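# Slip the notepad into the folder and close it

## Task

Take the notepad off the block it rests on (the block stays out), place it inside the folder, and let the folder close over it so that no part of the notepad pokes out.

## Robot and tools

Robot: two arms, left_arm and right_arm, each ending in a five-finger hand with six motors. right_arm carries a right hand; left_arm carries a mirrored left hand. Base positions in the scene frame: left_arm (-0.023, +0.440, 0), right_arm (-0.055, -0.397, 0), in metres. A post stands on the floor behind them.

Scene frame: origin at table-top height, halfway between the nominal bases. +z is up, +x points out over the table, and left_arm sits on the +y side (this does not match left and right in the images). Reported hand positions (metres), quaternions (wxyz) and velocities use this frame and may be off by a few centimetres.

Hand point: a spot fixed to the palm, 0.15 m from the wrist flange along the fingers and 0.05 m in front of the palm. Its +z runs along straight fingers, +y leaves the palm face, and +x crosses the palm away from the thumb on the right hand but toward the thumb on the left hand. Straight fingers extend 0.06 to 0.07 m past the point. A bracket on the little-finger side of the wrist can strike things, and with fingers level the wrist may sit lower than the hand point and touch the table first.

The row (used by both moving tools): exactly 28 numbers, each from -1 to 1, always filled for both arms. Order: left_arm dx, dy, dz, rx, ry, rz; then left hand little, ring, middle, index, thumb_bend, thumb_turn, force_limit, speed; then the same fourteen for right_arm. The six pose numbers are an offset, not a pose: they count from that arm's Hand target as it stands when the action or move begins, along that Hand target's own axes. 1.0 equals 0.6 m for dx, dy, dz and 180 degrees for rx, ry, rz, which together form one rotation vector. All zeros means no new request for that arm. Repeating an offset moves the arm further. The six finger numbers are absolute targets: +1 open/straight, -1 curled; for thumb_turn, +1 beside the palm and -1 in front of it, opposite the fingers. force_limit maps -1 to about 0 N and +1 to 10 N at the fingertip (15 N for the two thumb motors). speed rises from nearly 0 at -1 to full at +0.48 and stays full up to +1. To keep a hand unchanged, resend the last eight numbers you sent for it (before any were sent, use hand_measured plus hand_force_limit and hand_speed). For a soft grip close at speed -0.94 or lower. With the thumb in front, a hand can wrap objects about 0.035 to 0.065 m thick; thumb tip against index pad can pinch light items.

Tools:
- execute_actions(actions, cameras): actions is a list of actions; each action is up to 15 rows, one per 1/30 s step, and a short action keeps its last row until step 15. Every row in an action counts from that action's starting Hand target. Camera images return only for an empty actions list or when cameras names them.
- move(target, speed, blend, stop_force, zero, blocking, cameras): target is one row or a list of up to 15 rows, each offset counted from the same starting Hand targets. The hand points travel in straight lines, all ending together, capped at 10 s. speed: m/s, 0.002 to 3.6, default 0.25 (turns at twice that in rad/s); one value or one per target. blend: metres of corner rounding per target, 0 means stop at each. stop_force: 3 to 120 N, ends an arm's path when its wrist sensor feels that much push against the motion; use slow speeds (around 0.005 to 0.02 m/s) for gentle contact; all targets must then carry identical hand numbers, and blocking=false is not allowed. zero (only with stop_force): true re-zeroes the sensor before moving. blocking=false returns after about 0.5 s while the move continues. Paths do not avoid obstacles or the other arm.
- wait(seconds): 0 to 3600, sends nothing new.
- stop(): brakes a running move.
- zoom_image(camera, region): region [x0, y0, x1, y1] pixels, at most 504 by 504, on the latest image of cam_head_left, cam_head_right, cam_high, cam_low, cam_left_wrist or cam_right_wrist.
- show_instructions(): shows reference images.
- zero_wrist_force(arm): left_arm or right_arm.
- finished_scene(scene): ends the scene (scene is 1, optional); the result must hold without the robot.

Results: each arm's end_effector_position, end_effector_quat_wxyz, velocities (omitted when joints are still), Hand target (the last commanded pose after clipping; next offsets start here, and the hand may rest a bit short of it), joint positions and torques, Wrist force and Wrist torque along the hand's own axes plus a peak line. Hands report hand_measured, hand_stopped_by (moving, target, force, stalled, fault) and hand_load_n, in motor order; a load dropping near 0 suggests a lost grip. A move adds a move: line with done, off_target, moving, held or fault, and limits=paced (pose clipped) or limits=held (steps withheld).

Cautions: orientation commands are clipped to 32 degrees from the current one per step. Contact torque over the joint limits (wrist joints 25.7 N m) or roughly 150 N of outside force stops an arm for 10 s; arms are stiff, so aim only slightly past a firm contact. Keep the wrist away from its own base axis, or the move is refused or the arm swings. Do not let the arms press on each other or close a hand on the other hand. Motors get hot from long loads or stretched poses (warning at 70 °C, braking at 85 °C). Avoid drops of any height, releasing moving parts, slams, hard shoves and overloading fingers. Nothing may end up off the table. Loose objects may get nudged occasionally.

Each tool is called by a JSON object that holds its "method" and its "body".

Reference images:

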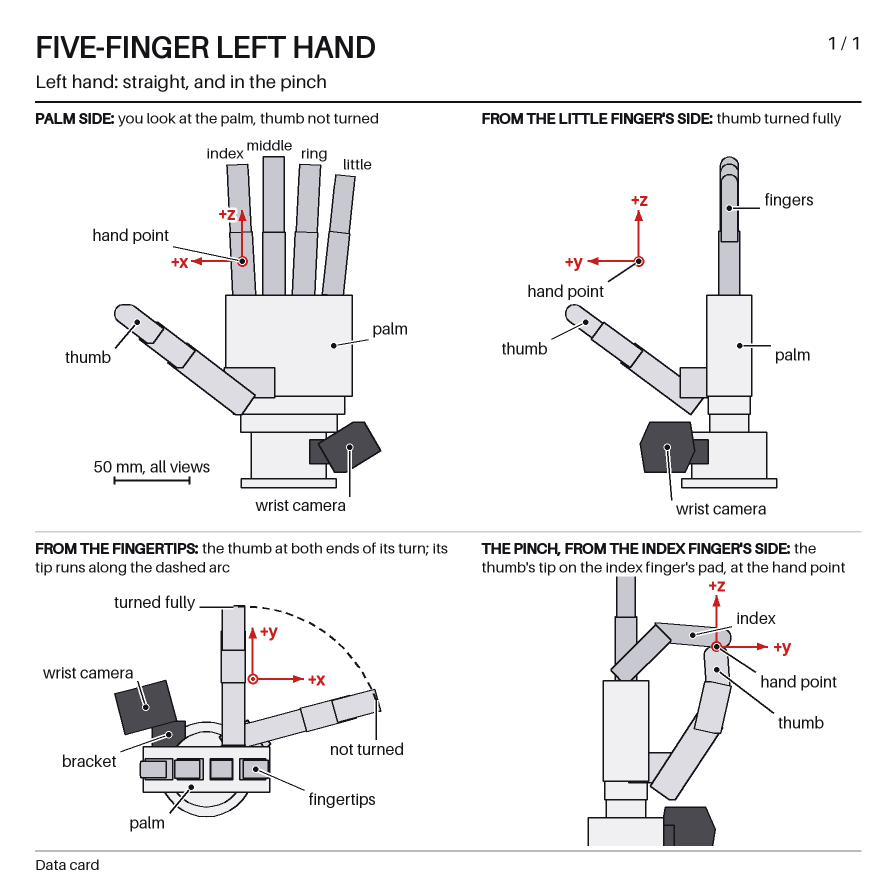

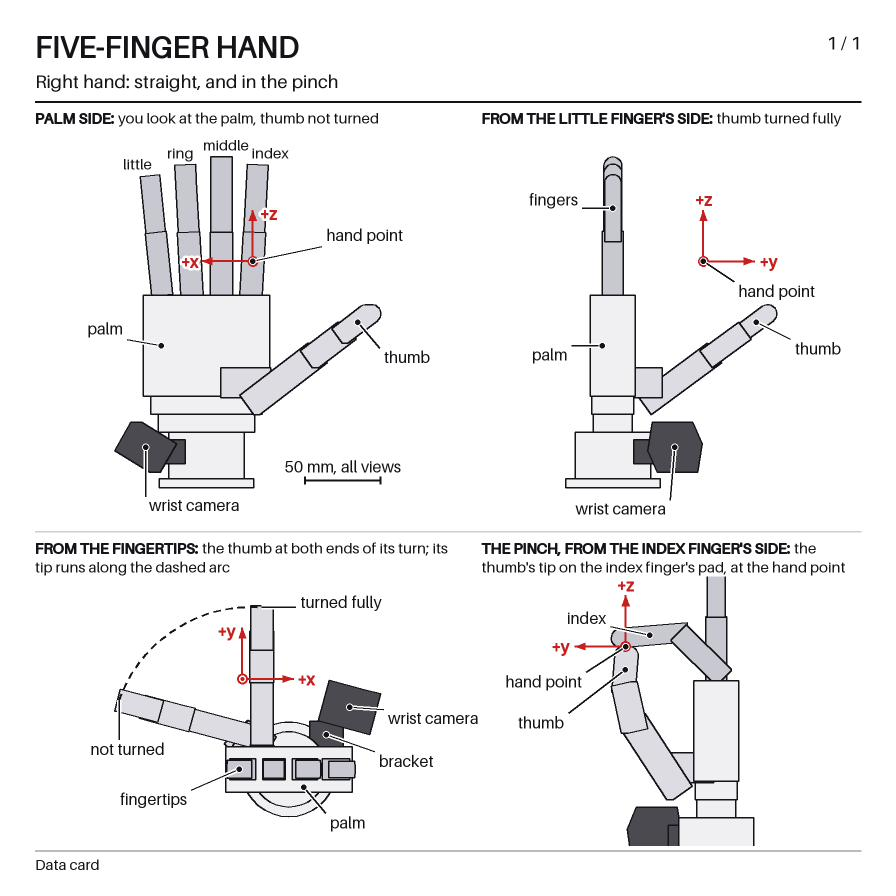

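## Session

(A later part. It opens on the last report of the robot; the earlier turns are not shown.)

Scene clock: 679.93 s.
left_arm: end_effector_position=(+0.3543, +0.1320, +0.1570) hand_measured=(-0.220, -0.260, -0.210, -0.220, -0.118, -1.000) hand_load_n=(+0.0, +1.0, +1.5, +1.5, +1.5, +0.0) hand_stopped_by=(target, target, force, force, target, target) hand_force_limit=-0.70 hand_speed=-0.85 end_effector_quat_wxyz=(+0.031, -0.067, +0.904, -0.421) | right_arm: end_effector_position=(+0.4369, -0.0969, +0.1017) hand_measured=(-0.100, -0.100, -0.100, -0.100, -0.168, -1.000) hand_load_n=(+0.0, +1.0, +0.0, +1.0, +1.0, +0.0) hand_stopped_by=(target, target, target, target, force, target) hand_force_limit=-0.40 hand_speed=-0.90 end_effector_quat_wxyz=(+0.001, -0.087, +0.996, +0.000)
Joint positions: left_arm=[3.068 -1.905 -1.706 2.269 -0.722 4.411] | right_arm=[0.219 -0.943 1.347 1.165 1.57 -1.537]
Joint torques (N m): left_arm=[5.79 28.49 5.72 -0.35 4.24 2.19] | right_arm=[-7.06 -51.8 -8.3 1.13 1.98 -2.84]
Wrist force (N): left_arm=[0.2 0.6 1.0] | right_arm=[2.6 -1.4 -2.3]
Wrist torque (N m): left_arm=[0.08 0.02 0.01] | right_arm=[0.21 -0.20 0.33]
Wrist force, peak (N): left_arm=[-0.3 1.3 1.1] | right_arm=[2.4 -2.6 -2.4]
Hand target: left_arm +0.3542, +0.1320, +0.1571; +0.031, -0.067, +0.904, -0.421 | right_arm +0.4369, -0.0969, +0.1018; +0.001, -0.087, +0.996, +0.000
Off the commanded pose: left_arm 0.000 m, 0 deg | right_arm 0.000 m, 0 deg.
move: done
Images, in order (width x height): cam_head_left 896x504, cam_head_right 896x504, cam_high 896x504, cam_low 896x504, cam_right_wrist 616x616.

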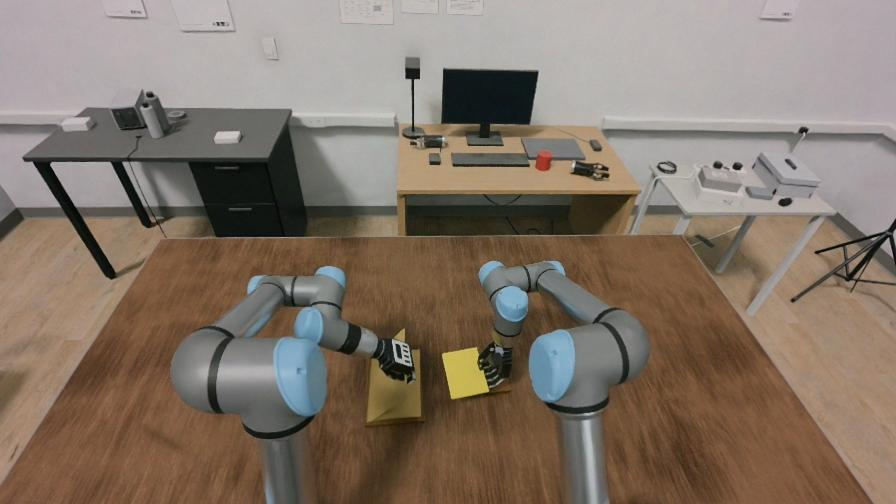

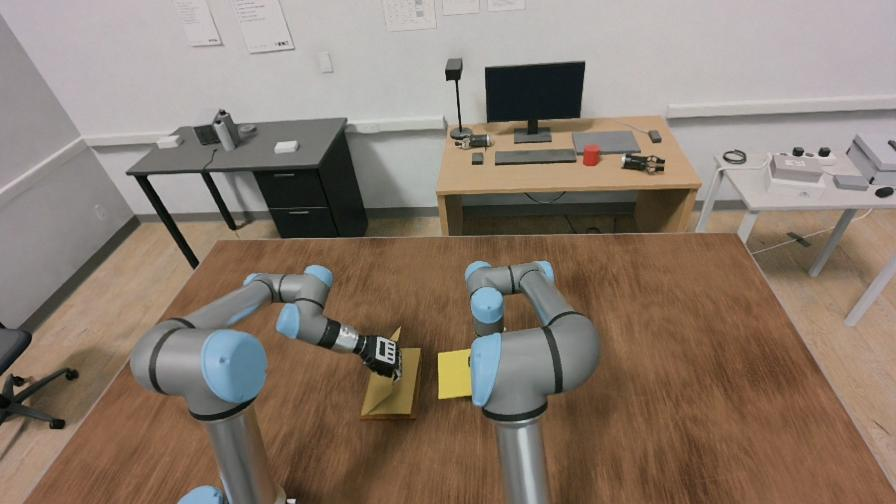

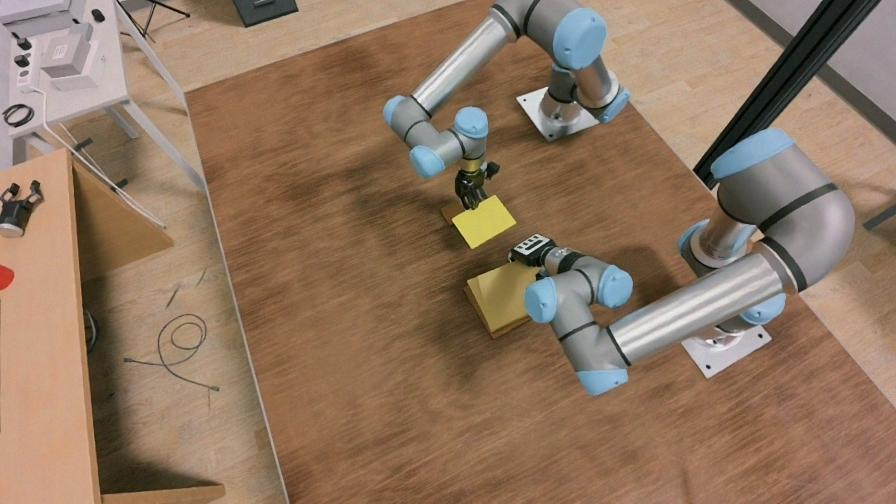

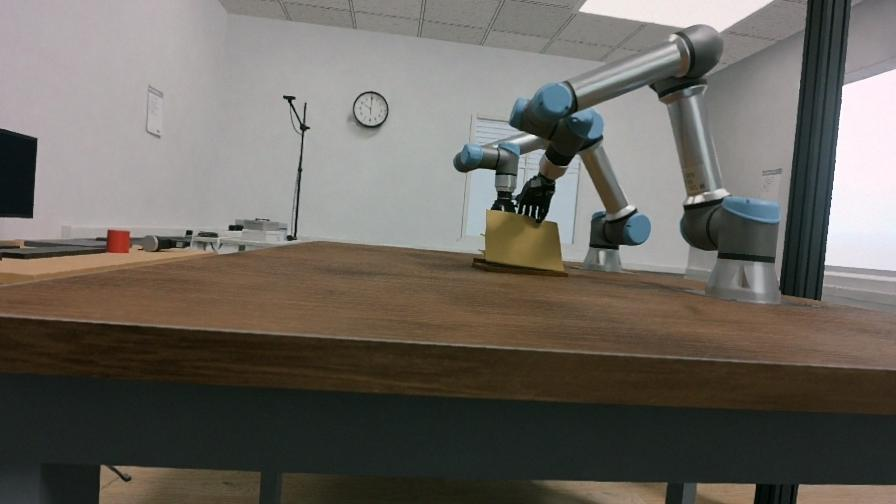

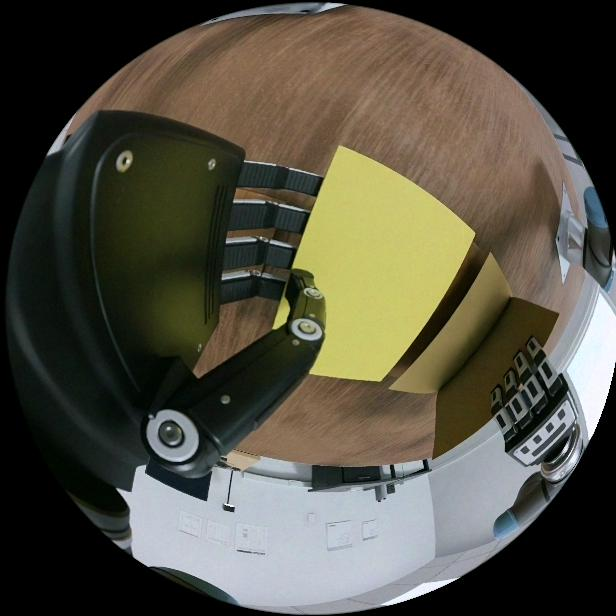

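{"method": "move", "body": {"target": [0,0,0,0,0,0,-0.22,-0.26,-0.26,-0.22,-0.12,-1,-0.7,-0.85,-0.0232,0.1313,0.0362,0,0,0.025,-0.1,-0.1,-0.1,-0.1,-0.25,-1,-0.4,-0.9], "speed": 0.05, "stop_force": 6, "cameras": ["cam_low","cam_high","cam_right_wrist","cam_head_right","cam_head_left"]}}

{"method": "zoom_image", "body": {"camera": "cam_low", "region": [465, 200, 575, 285]}}

{"method": "zoom_image", "body": {"camera": "cam_head_right", "region": [350, 320, 480, 430]}}

{"method": "zoom_image", "body": {"camera": "cam_head_left", "region": [350, 310, 530, 440]}}

Scene clock: 707.47 s.
left_arm: end_effector_position=(+0.3542, +0.1320, +0.1571) hand_measured=(-0.220, -0.260, -0.210, -0.220, -0.118, -1.000) hand_load_n=(+0.0, +0.5, +1.5, +1.5, +2.0, +0.0) hand_stopped_by=(target, target, force, force, target, target) hand_force_limit=-0.70 hand_speed=-0.85 end_effector_quat_wxyz=(+0.031, -0.067, +0.904, -0.421) | right_arm: end_effector_position=(+0.4370, -0.0169, +0.0802) hand_measured=(-0.100, -0.100, -0.100, -0.100, -0.168, -1.000) hand_load_n=(+0.0, +1.0, +0.5, +1.0, +1.0, +0.5) hand_stopped_by=(target, target, target, target, force, target) hand_force_limit=-0.40 hand_speed=-0.90 end_effector_quat_wxyz=(+0.001, -0.048, +0.999, +0.000)
Joint positions: left_arm=[3.068 -1.904 -1.706 2.269 -0.722 4.411] | right_arm=[0.37 -0.836 1.22 1.184 1.571 -1.308]
Joint torques (N m): left_arm=[6.79 46.07 5.2 -3.99 4.03 1.93] | right_arm=[-6.2 -56.35 -8.53 0.97 1.23 -2.98]
Wrist force (N): left_arm=[0.1 0.7 0.8] | right_arm=[2.2 -1.1 -2.1]
Wrist torque (N m): left_arm=[0.10 0.03 -0.02] | right_arm=[0.25 -0.15 0.31]
Wrist force, peak (N): left_arm=[0.1 1.0 1.2] | right_arm=[2.7 -1.6 -2.5]
Hand target: left_arm +0.3542, +0.1320, +0.1571; +0.031, -0.067, +0.904, -0.421 | right_arm +0.4370, -0.0169, +0.0802; +0.001, -0.048, +0.999, +0.000
Off the commanded pose: left_arm 0.000 m, 0 deg | right_arm 0.000 m, 0 deg.
move: done
Images, in order (width x height): cam_head_left 896x504, cam_head_right 896x504, cam_high 896x504, cam_low 896x504, cam_right_wrist 616x616.

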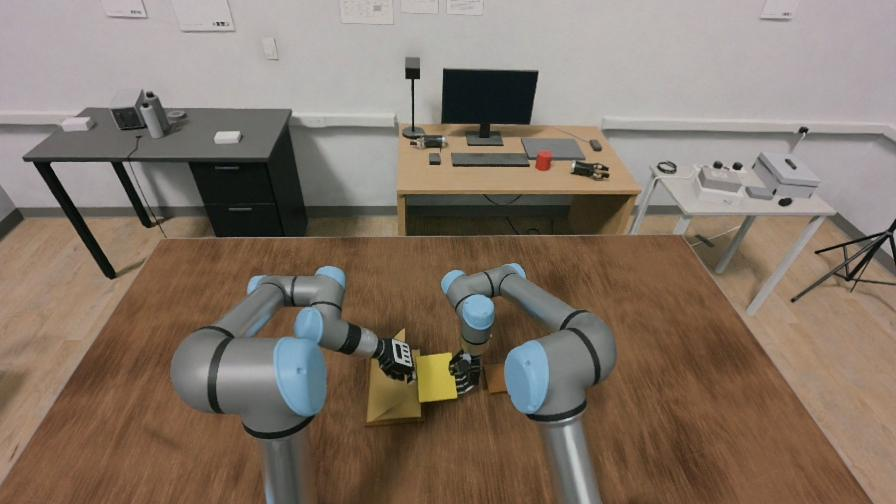

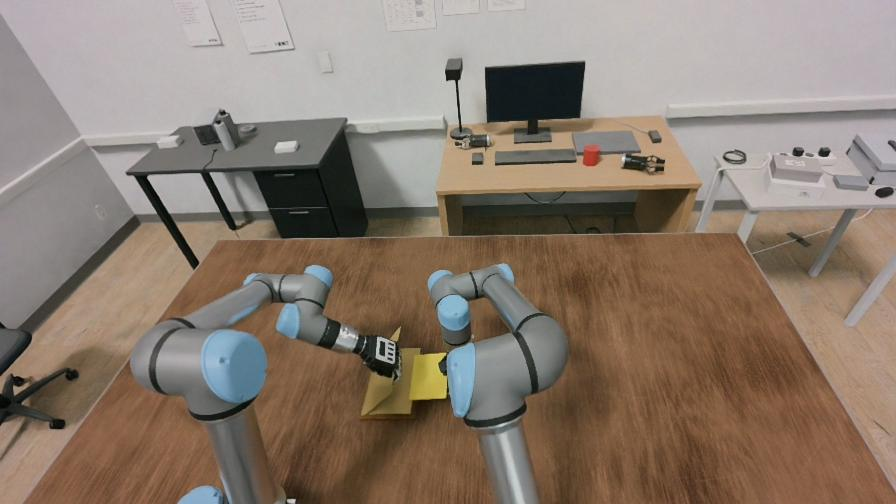

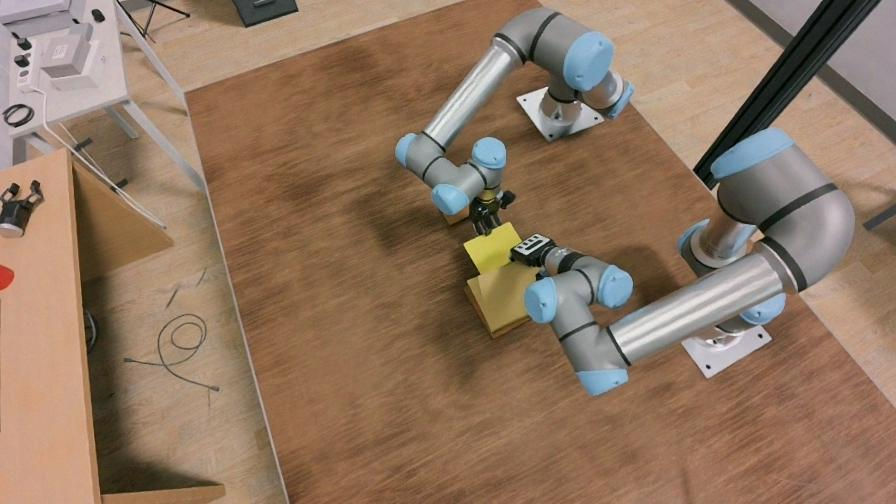

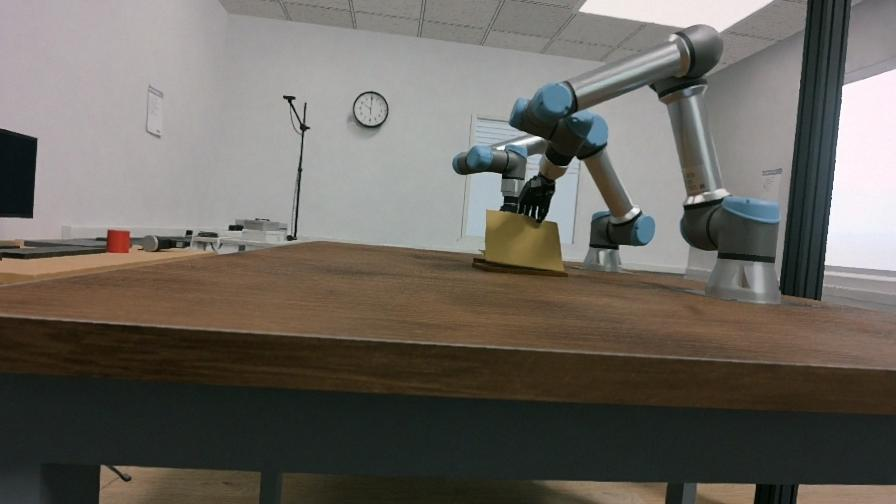

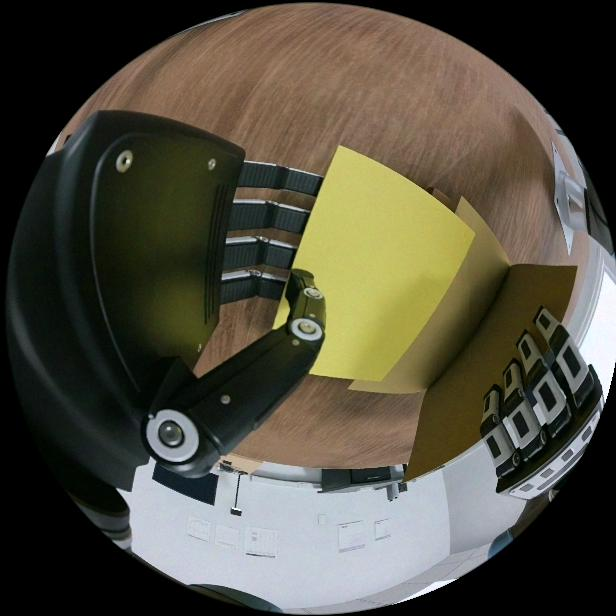

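Scaled by 4.582.

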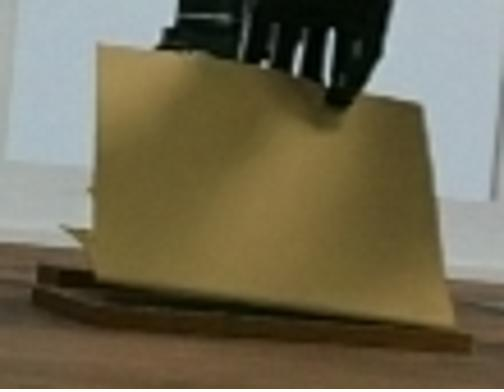

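Scaled by 3.877.

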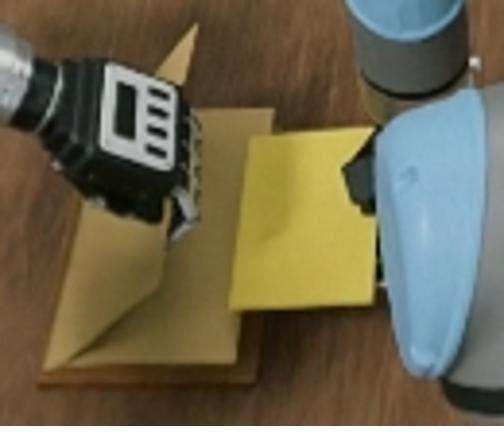

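Scaled by 2.800.

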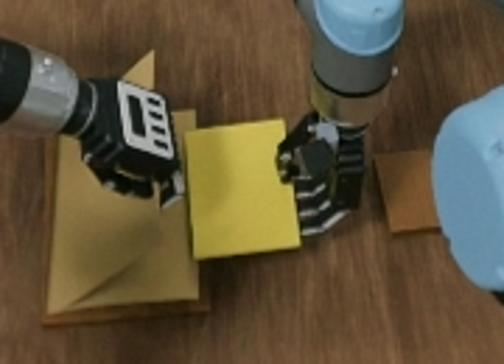

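{"method": "move", "body": {"target": [[0,0,0,0,0,0,-0.22,-0.26,-0.26,-0.22,-0.12,-1,-0.7,-0.85,-0.0124,0.0942,0.0083,0,0,0,-0.1,-0.1,-0.1,-0.1,-0.25,-1,-0.4,-0.9],[0,0,0,0,0,0,-0.22,-0.26,-0.26,-0.22,-0.12,-1,-0.7,-0.85,-0.0165,0.119,0.0417,0,0,0,-0.1,-0.1,-0.1,-0.1,-0.25,-1,-0.4,-0.9]], "speed": 0.04, "blend": 0.008, "stop_force": 5, "cameras": ["cam_low","cam_high","cam_right_wrist","cam_left_wrist","cam_head_right","cam_head_left"]}}

{"method": "zoom_image", "body": {"camera": "cam_low", "region": [465, 200, 575, 285]}}

{"method": "zoom_image", "body": {"camera": "cam_head_right", "region": [350, 320, 480, 430]}}

{"method": "zoom_image", "body": {"camera": "cam_head_left", "region": [350, 310, 530, 440]}}

Scene clock: 723.83 s.
left_arm: end_effector_position=(+0.3542, +0.1320, +0.1571) hand_measured=(-0.220, -0.260, -0.210, -0.220, -0.118, -1.000) hand_load_n=(+0.0, +0.5, +1.5, +1.5, +1.5, +0.0) hand_stopped_by=(target, target, force, force, target, target) hand_force_limit=-0.70 hand_speed=-0.85 end_effector_quat_wxyz=(+0.031, -0.067, +0.904, -0.421) | right_arm: end_effector_position=(+0.4400, +0.0551, +0.0552) hand_measured=(-0.100, -0.100, -0.100, -0.100, -0.168, -1.000) hand_load_n=(+0.0, +0.5, +0.5, +1.0, +1.0, +0.0) hand_stopped_by=(target, target, target, target, force, target) hand_force_limit=-0.40 hand_speed=-0.90 end_effector_quat_wxyz=(+0.001, -0.048, +0.999, +0.000)
Joint positions: left_arm=[3.068 -1.904 -1.706 2.269 -0.722 4.411] | right_arm=[0.483 -0.698 1.036 1.231 1.571 -1.195]
Joint torques (N m): left_arm=[6.28 46.17 5.48 -3.9 4.06 1.85] | right_arm=[-7.07 -60.92 -8.99 4.05 2.11 -3.14]
Wrist force (N): left_arm=[0.2 0.9 1.1] | right_arm=[2.3 -1.5 -2.0]
Wrist torque (N m): left_arm=[0.12 0.02 -0.02] | right_arm=[0.18 -0.18 0.15]
Wrist force, peak (N): left_arm=[-0.1 1.0 1.1] | right_arm=[2.6 -1.6 -2.5]
Hand target: left_arm +0.3542, +0.1320, +0.1571; +0.031, -0.067, +0.904, -0.421 | right_arm +0.4400, +0.0551, +0.0552; +0.001, -0.048, +0.999, +0.000
Off the commanded pose: left_arm 0.000 m, 0 deg | right_arm 0.000 m, 0 deg.
move: done

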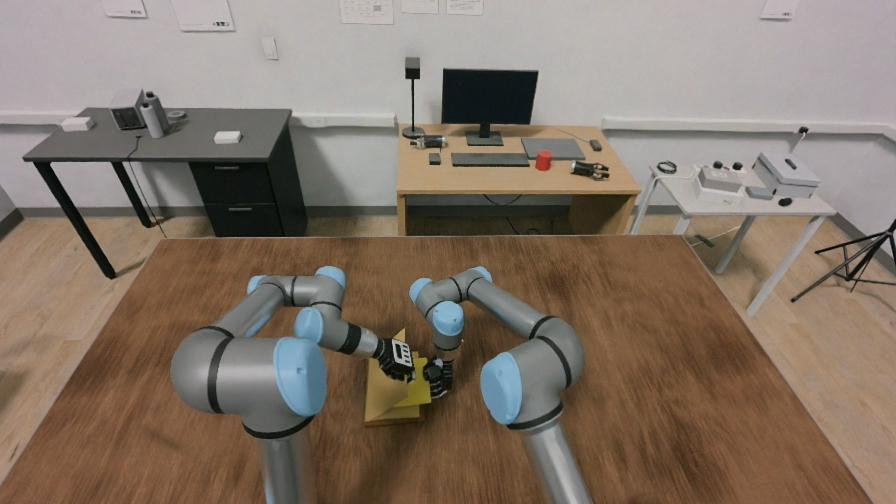

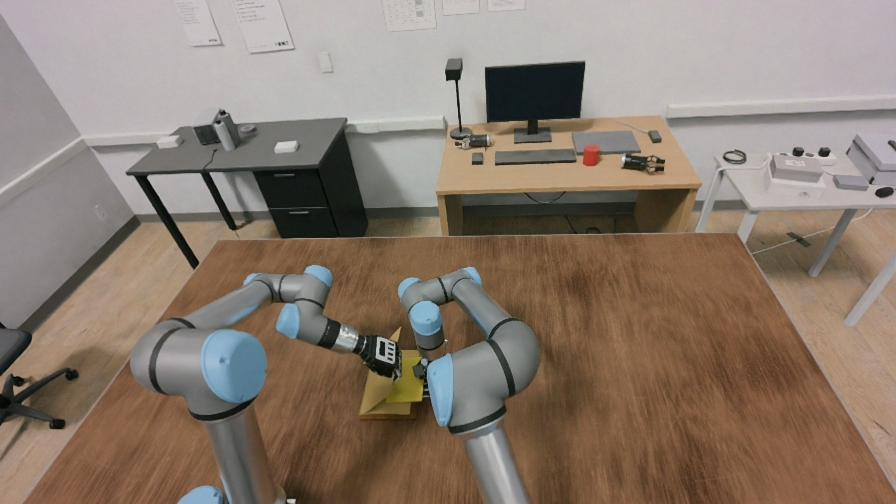

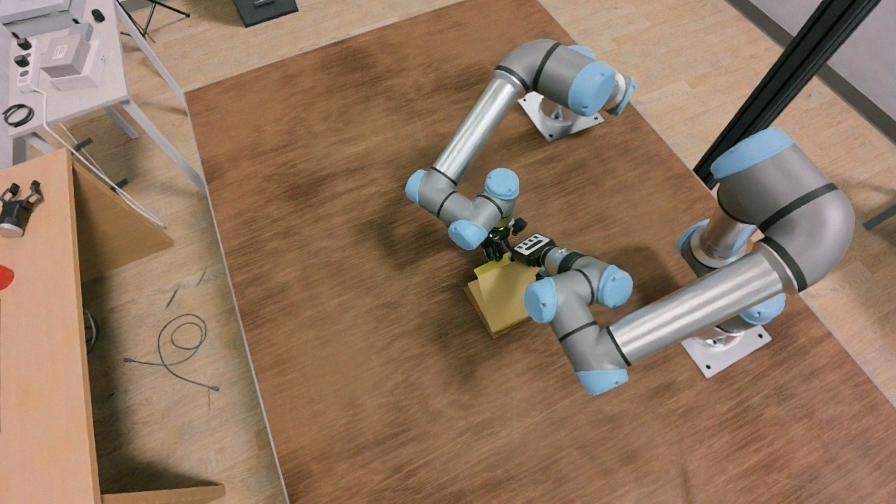

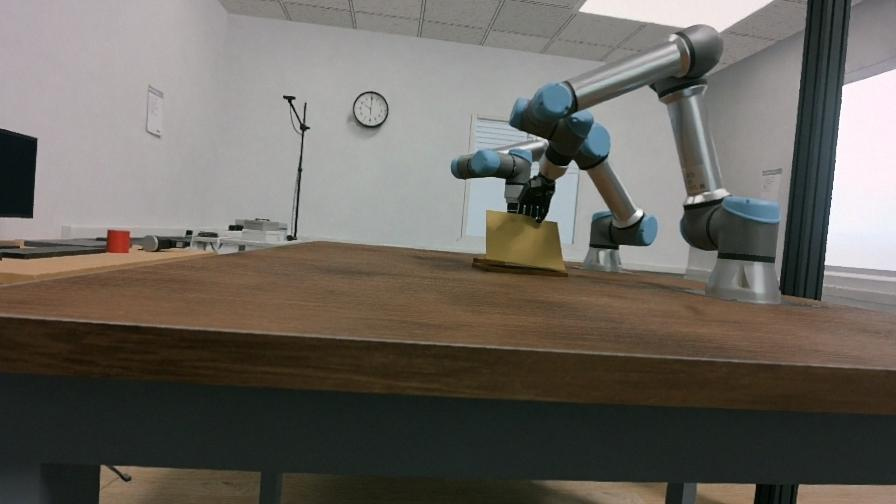

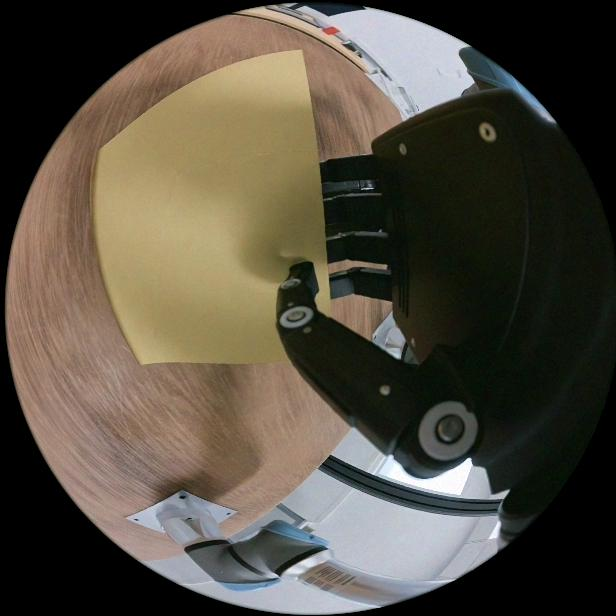

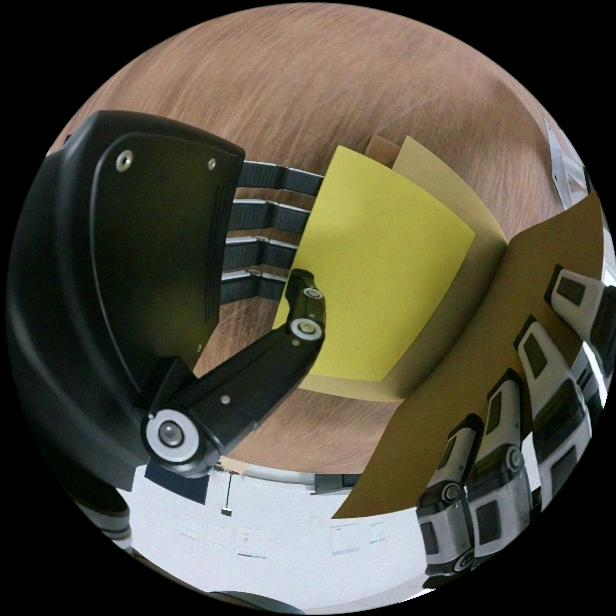

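Scaled by 4.582.

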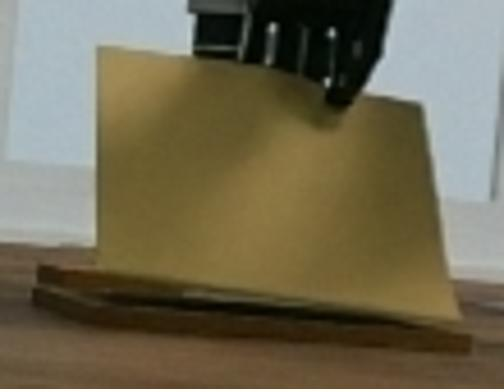

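Scaled by 3.877.

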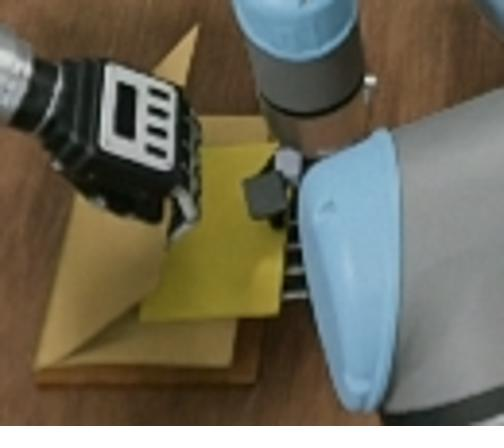

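Scaled by 2.800.

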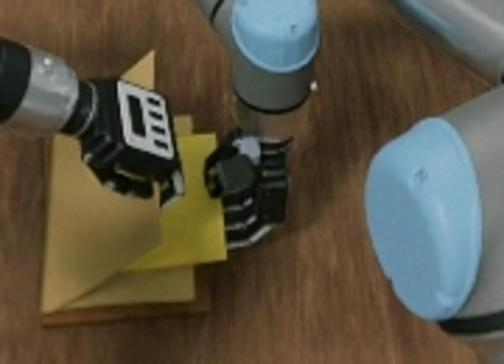

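{"method": "move", "body": {"target": [[0,0,0,0,0,0,-0.22,-0.26,-0.26,-0.22,-0.12,-1,-0.7,-0.85,0,0,-0.02,0,0,0,-0.1,-0.1,-0.1,-0.1,-0.25,-1,-0.4,-0.9],[0,0,0,0,0,0,-0.22,-0.26,-0.26,-0.22,-0.12,-1,-0.7,-0.85,-0.0032,0.0332,-0.02,0,0,0,-0.1,-0.1,-0.1,-0.1,-0.25,-1,-0.4,-0.9]], "speed": 0.03, "blend": 0.002, "stop_force": 5, "cameras": ["cam_low","cam_right_wrist","cam_head_right","cam_head_left"]}}

{"method": "zoom_image", "body": {"camera": "cam_low", "region": [465, 170, 575, 285]}}

{"method": "zoom_image", "body": {"camera": "cam_head_right", "region": [350, 320, 480, 430]}}

{"method": "zoom_image", "body": {"camera": "cam_head_left", "region": [350, 310, 480, 440]}}

Scene clock: 751.50 s.
left_arm: end_effector_position=(+0.3542, +0.1320, +0.1571) hand_measured=(-0.220, -0.260, -0.210, -0.220, -0.118, -1.000) hand_load_n=(+0.0, +1.0, +1.5, +1.5, +1.5, +0.0) hand_stopped_by=(target, target, force, force, target, target) hand_force_limit=-0.70 hand_speed=-0.85 end_effector_quat_wxyz=(+0.031, -0.067, +0.904, -0.421) | right_arm: end_effector_position=(+0.4400, +0.0751, +0.0672) hand_measured=(-0.100, -0.100, -0.100, -0.100, -0.168, -1.000) hand_load_n=(+0.0, +1.0, +0.0, +1.0, +1.0, +0.0) hand_stopped_by=(target, target, target, target, force, target) hand_force_limit=-0.40 hand_speed=-0.90 end_effector_quat_wxyz=(+0.001, -0.048, +0.999, +0.000)
Joint positions: left_arm=[3.068 -1.904 -1.706 2.269 -0.722 4.411] | right_arm=[0.512 -0.673 0.957 1.285 1.571 -1.166]
Joint torques (N m): left_arm=[6.47 46 5.3 -4 4.11 1.84] | right_arm=[-7.67 -62.83 -10.19 1.06 2.18 -2.86]
Wrist force (N): left_arm=[0.0 0.8 0.7] | right_arm=[2.3 -1.5 -2.4]
Wrist torque (N m): left_arm=[0.11 0.04 -0.03] | right_arm=[0.22 -0.17 0.15]
Wrist force, peak (N): left_arm=[0.1 0.9 1.4] | right_arm=[2.5 -1.5 -2.7]
Hand target: left_arm +0.3542, +0.1320, +0.1571; +0.031, -0.067, +0.904, -0.421 | right_arm +0.4400, +0.0751, +0.0672; +0.001, -0.048, +0.999, +0.000
Off the commanded pose: left_arm 0.000 m, 0 deg | right_arm 0.000 m, 0 deg.
move: done
Images, in order (width x height): cam_head_left 896x504, cam_head_right 896x504, cam_low 896x504, cam_right_wrist 616x616.

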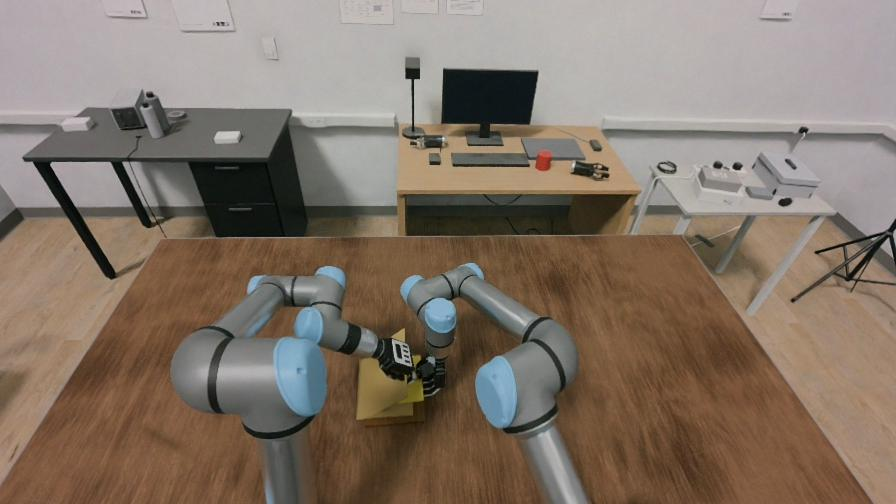

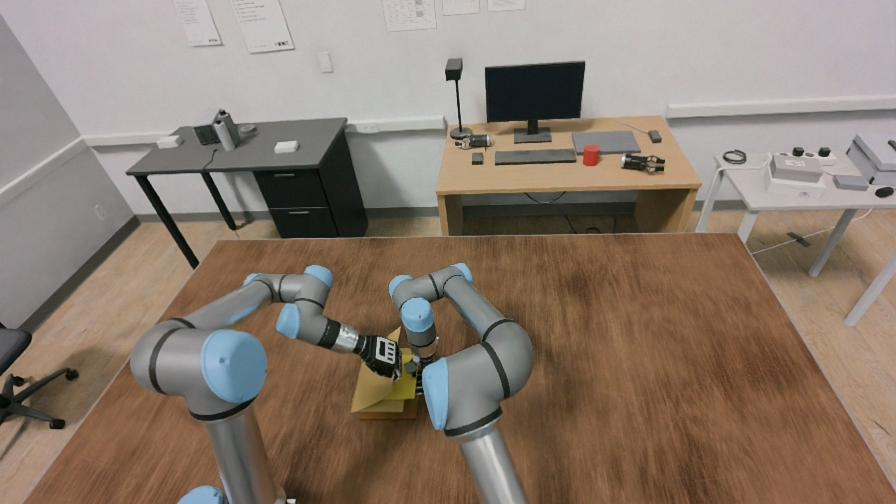

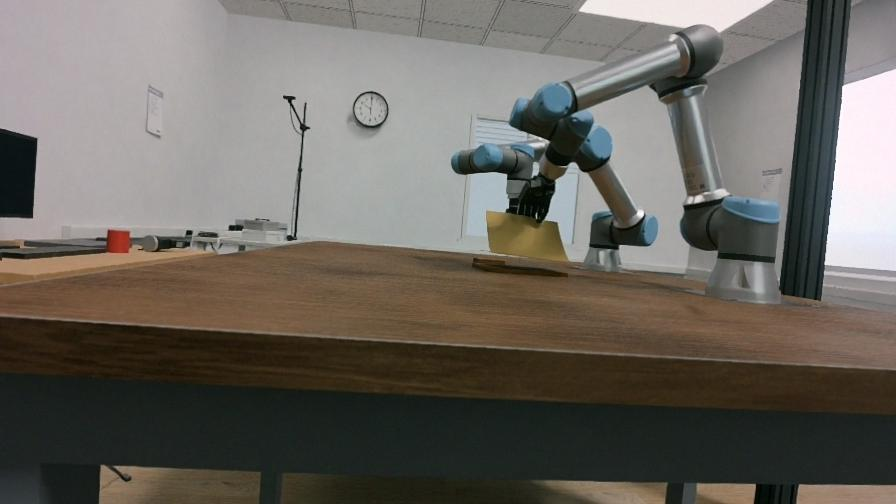

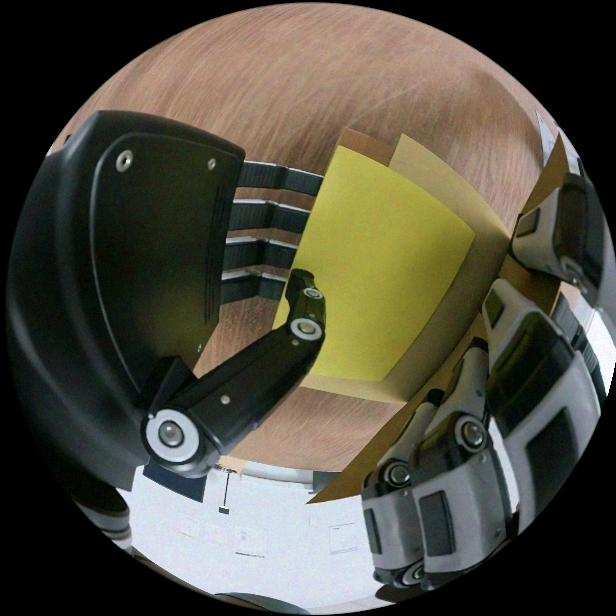

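Scaled by 4.383.

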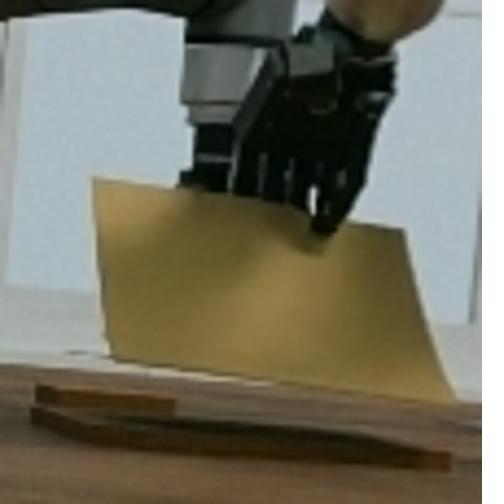

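Scaled by 3.877.

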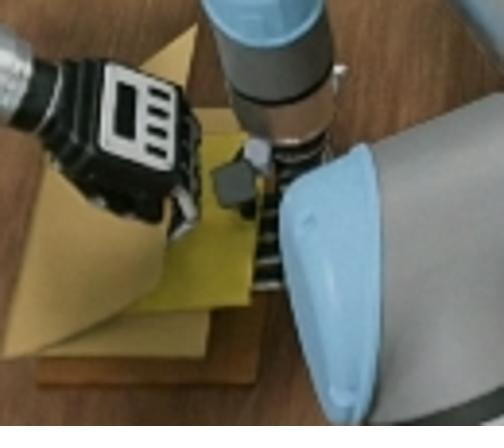

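Scaled by 3.877.

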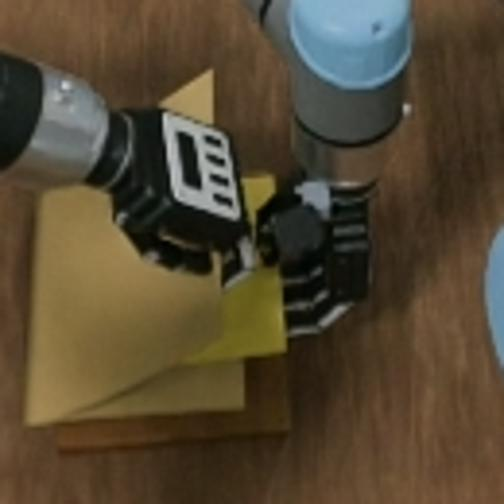

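{"method": "move", "body": {"target": [[0,0,0,0,0,0,-0.22,-0.26,-0.26,-0.22,-0.12,-1,-0.7,-0.85,0.0064,-0.0664,0,0,0,0,-0.1,-0.1,-0.1,-0.1,-0.25,-1,-0.4,-0.9],[0,0,0,0,0,0,-0.22,-0.26,-0.26,-0.22,-0.12,-1,-0.7,-0.85,0.0064,-0.0664,-0.0367,0,0,0,-0.1,-0.1,-0.1,-0.1,-0.25,-1,-0.4,-0.9]], "speed": 0.04, "blend": 0.003, "cameras": ["cam_low","cam_right_wrist","cam_head_left"]}}

{"method": "zoom_image", "body": {"camera": "cam_low", "region": [465, 200, 575, 285]}}

{"method": "zoom_image", "body": {"camera": "cam_right_wrist", "region": [260, 100, 616, 456]}}

{"method": "zoom_image", "body": {"camera": "cam_head_left", "region": [350, 310, 480, 440]}}

Scene clock: 794.90 s.
left_arm: end_effector_position=(+0.3542, +0.1320, +0.1571) hand_measured=(-0.220, -0.260, -0.210, -0.220, -0.118, -1.000) hand_load_n=(+0.0, +1.0, +1.5, +1.5, +1.5, +0.0) hand_stopped_by=(target, target, force, force, target, target) hand_force_limit=-0.70 hand_speed=-0.85 end_effector_quat_wxyz=(+0.031, -0.067, +0.904, -0.421) | right_arm: end_effector_position=(+0.4400, +0.0351, +0.0895) hand_measured=(-0.100, -0.100, -0.100, -0.100, -0.168, -1.000) hand_load_n=(+0.0, +0.5, +0.5, +1.0, +1.0, +0.0) hand_stopped_by=(target, target, target, target, force, target) hand_force_limit=-0.40 hand_speed=-0.90 end_effector_quat_wxyz=(+0.001, -0.048, +0.999, +0.000)
Joint positions: left_arm=[3.068 -1.904 -1.706 2.269 -0.722 4.411] | right_arm=[0.452 -0.761 1.06 1.269 1.571 -1.225]
Joint torques (N m): left_arm=[6.54 46.06 5.59 -3.87 3.96 1.82] | right_arm=[6.76 -33.55 -8.26 0.7 -1.24 2.42]
Wrist force (N): left_arm=[-0.1 0.7 1.1] | right_arm=[2.2 -1.4 -2.2]
Wrist torque (N m): left_arm=[0.08 0.07 -0.03] | right_arm=[0.22 -0.16 0.26]
Wrist force, peak (N): left_arm=[0.2 1.3 1.1] | right_arm=[2.6 -1.9 -2.5]
Hand target: left_arm +0.3542, +0.1320, +0.1571; +0.031, -0.067, +0.904, -0.421 | right_arm +0.4400, +0.0351, +0.0892; +0.001, -0.048, +0.999, +0.000
Off the commanded pose: left_arm 0.000 m, 0 deg | right_arm 0.000 m, 0 deg.
move: done
Images, in order (width x height): cam_head_left 896x504, cam_low 896x504, cam_right_wrist 616x616.

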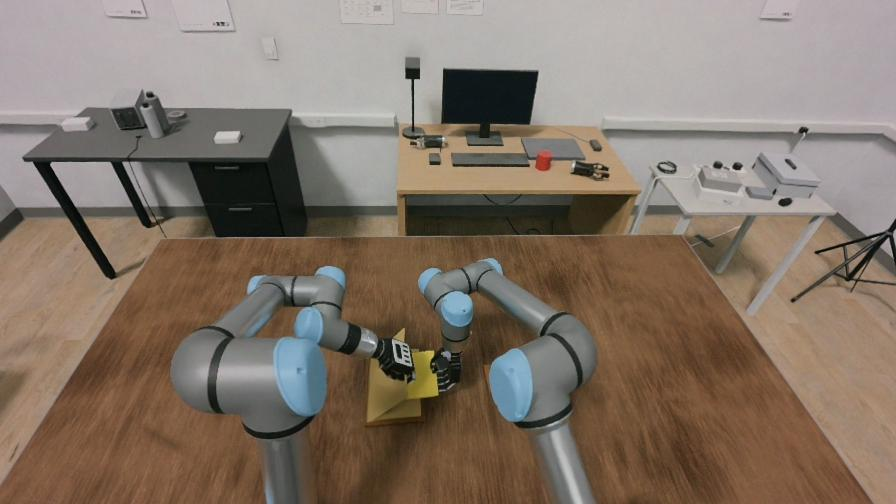

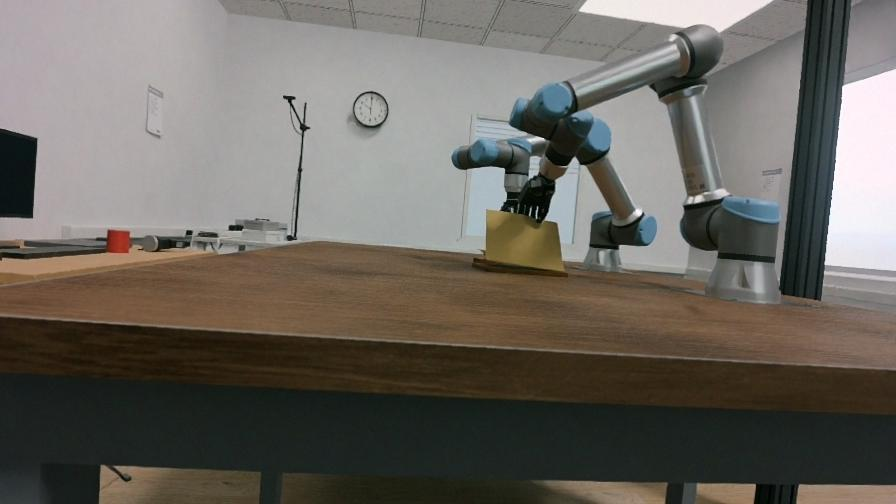

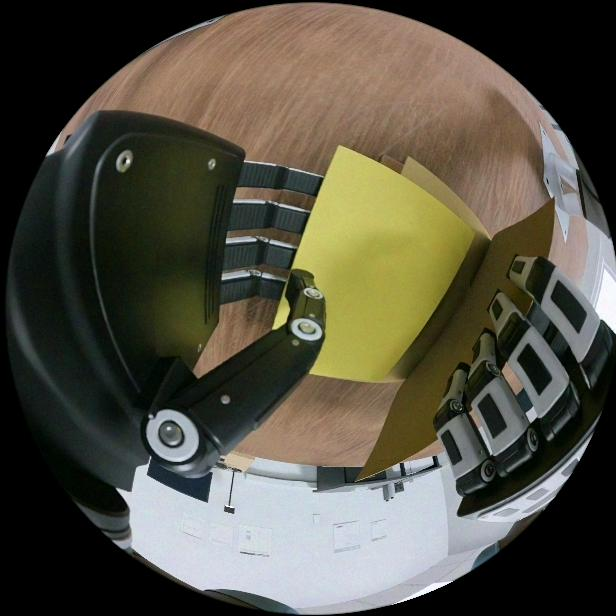

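Scaled by 4.582.

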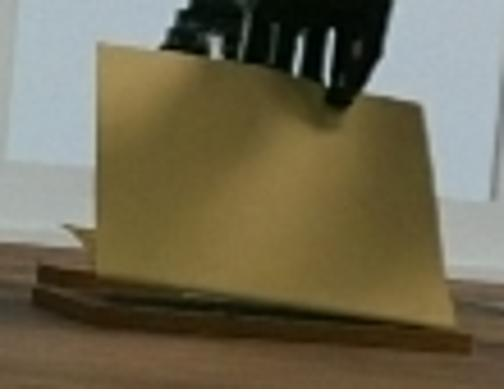

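Scaled by 1.416 from the camera's image (finer frame: 880x880).

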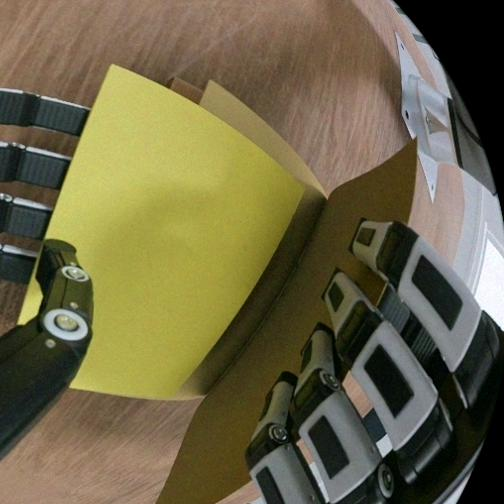

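Scaled by 3.877.

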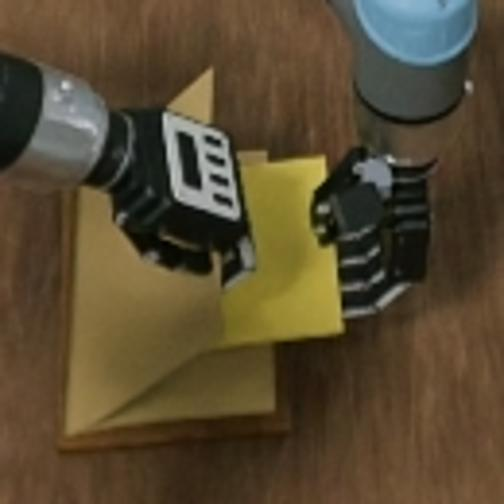

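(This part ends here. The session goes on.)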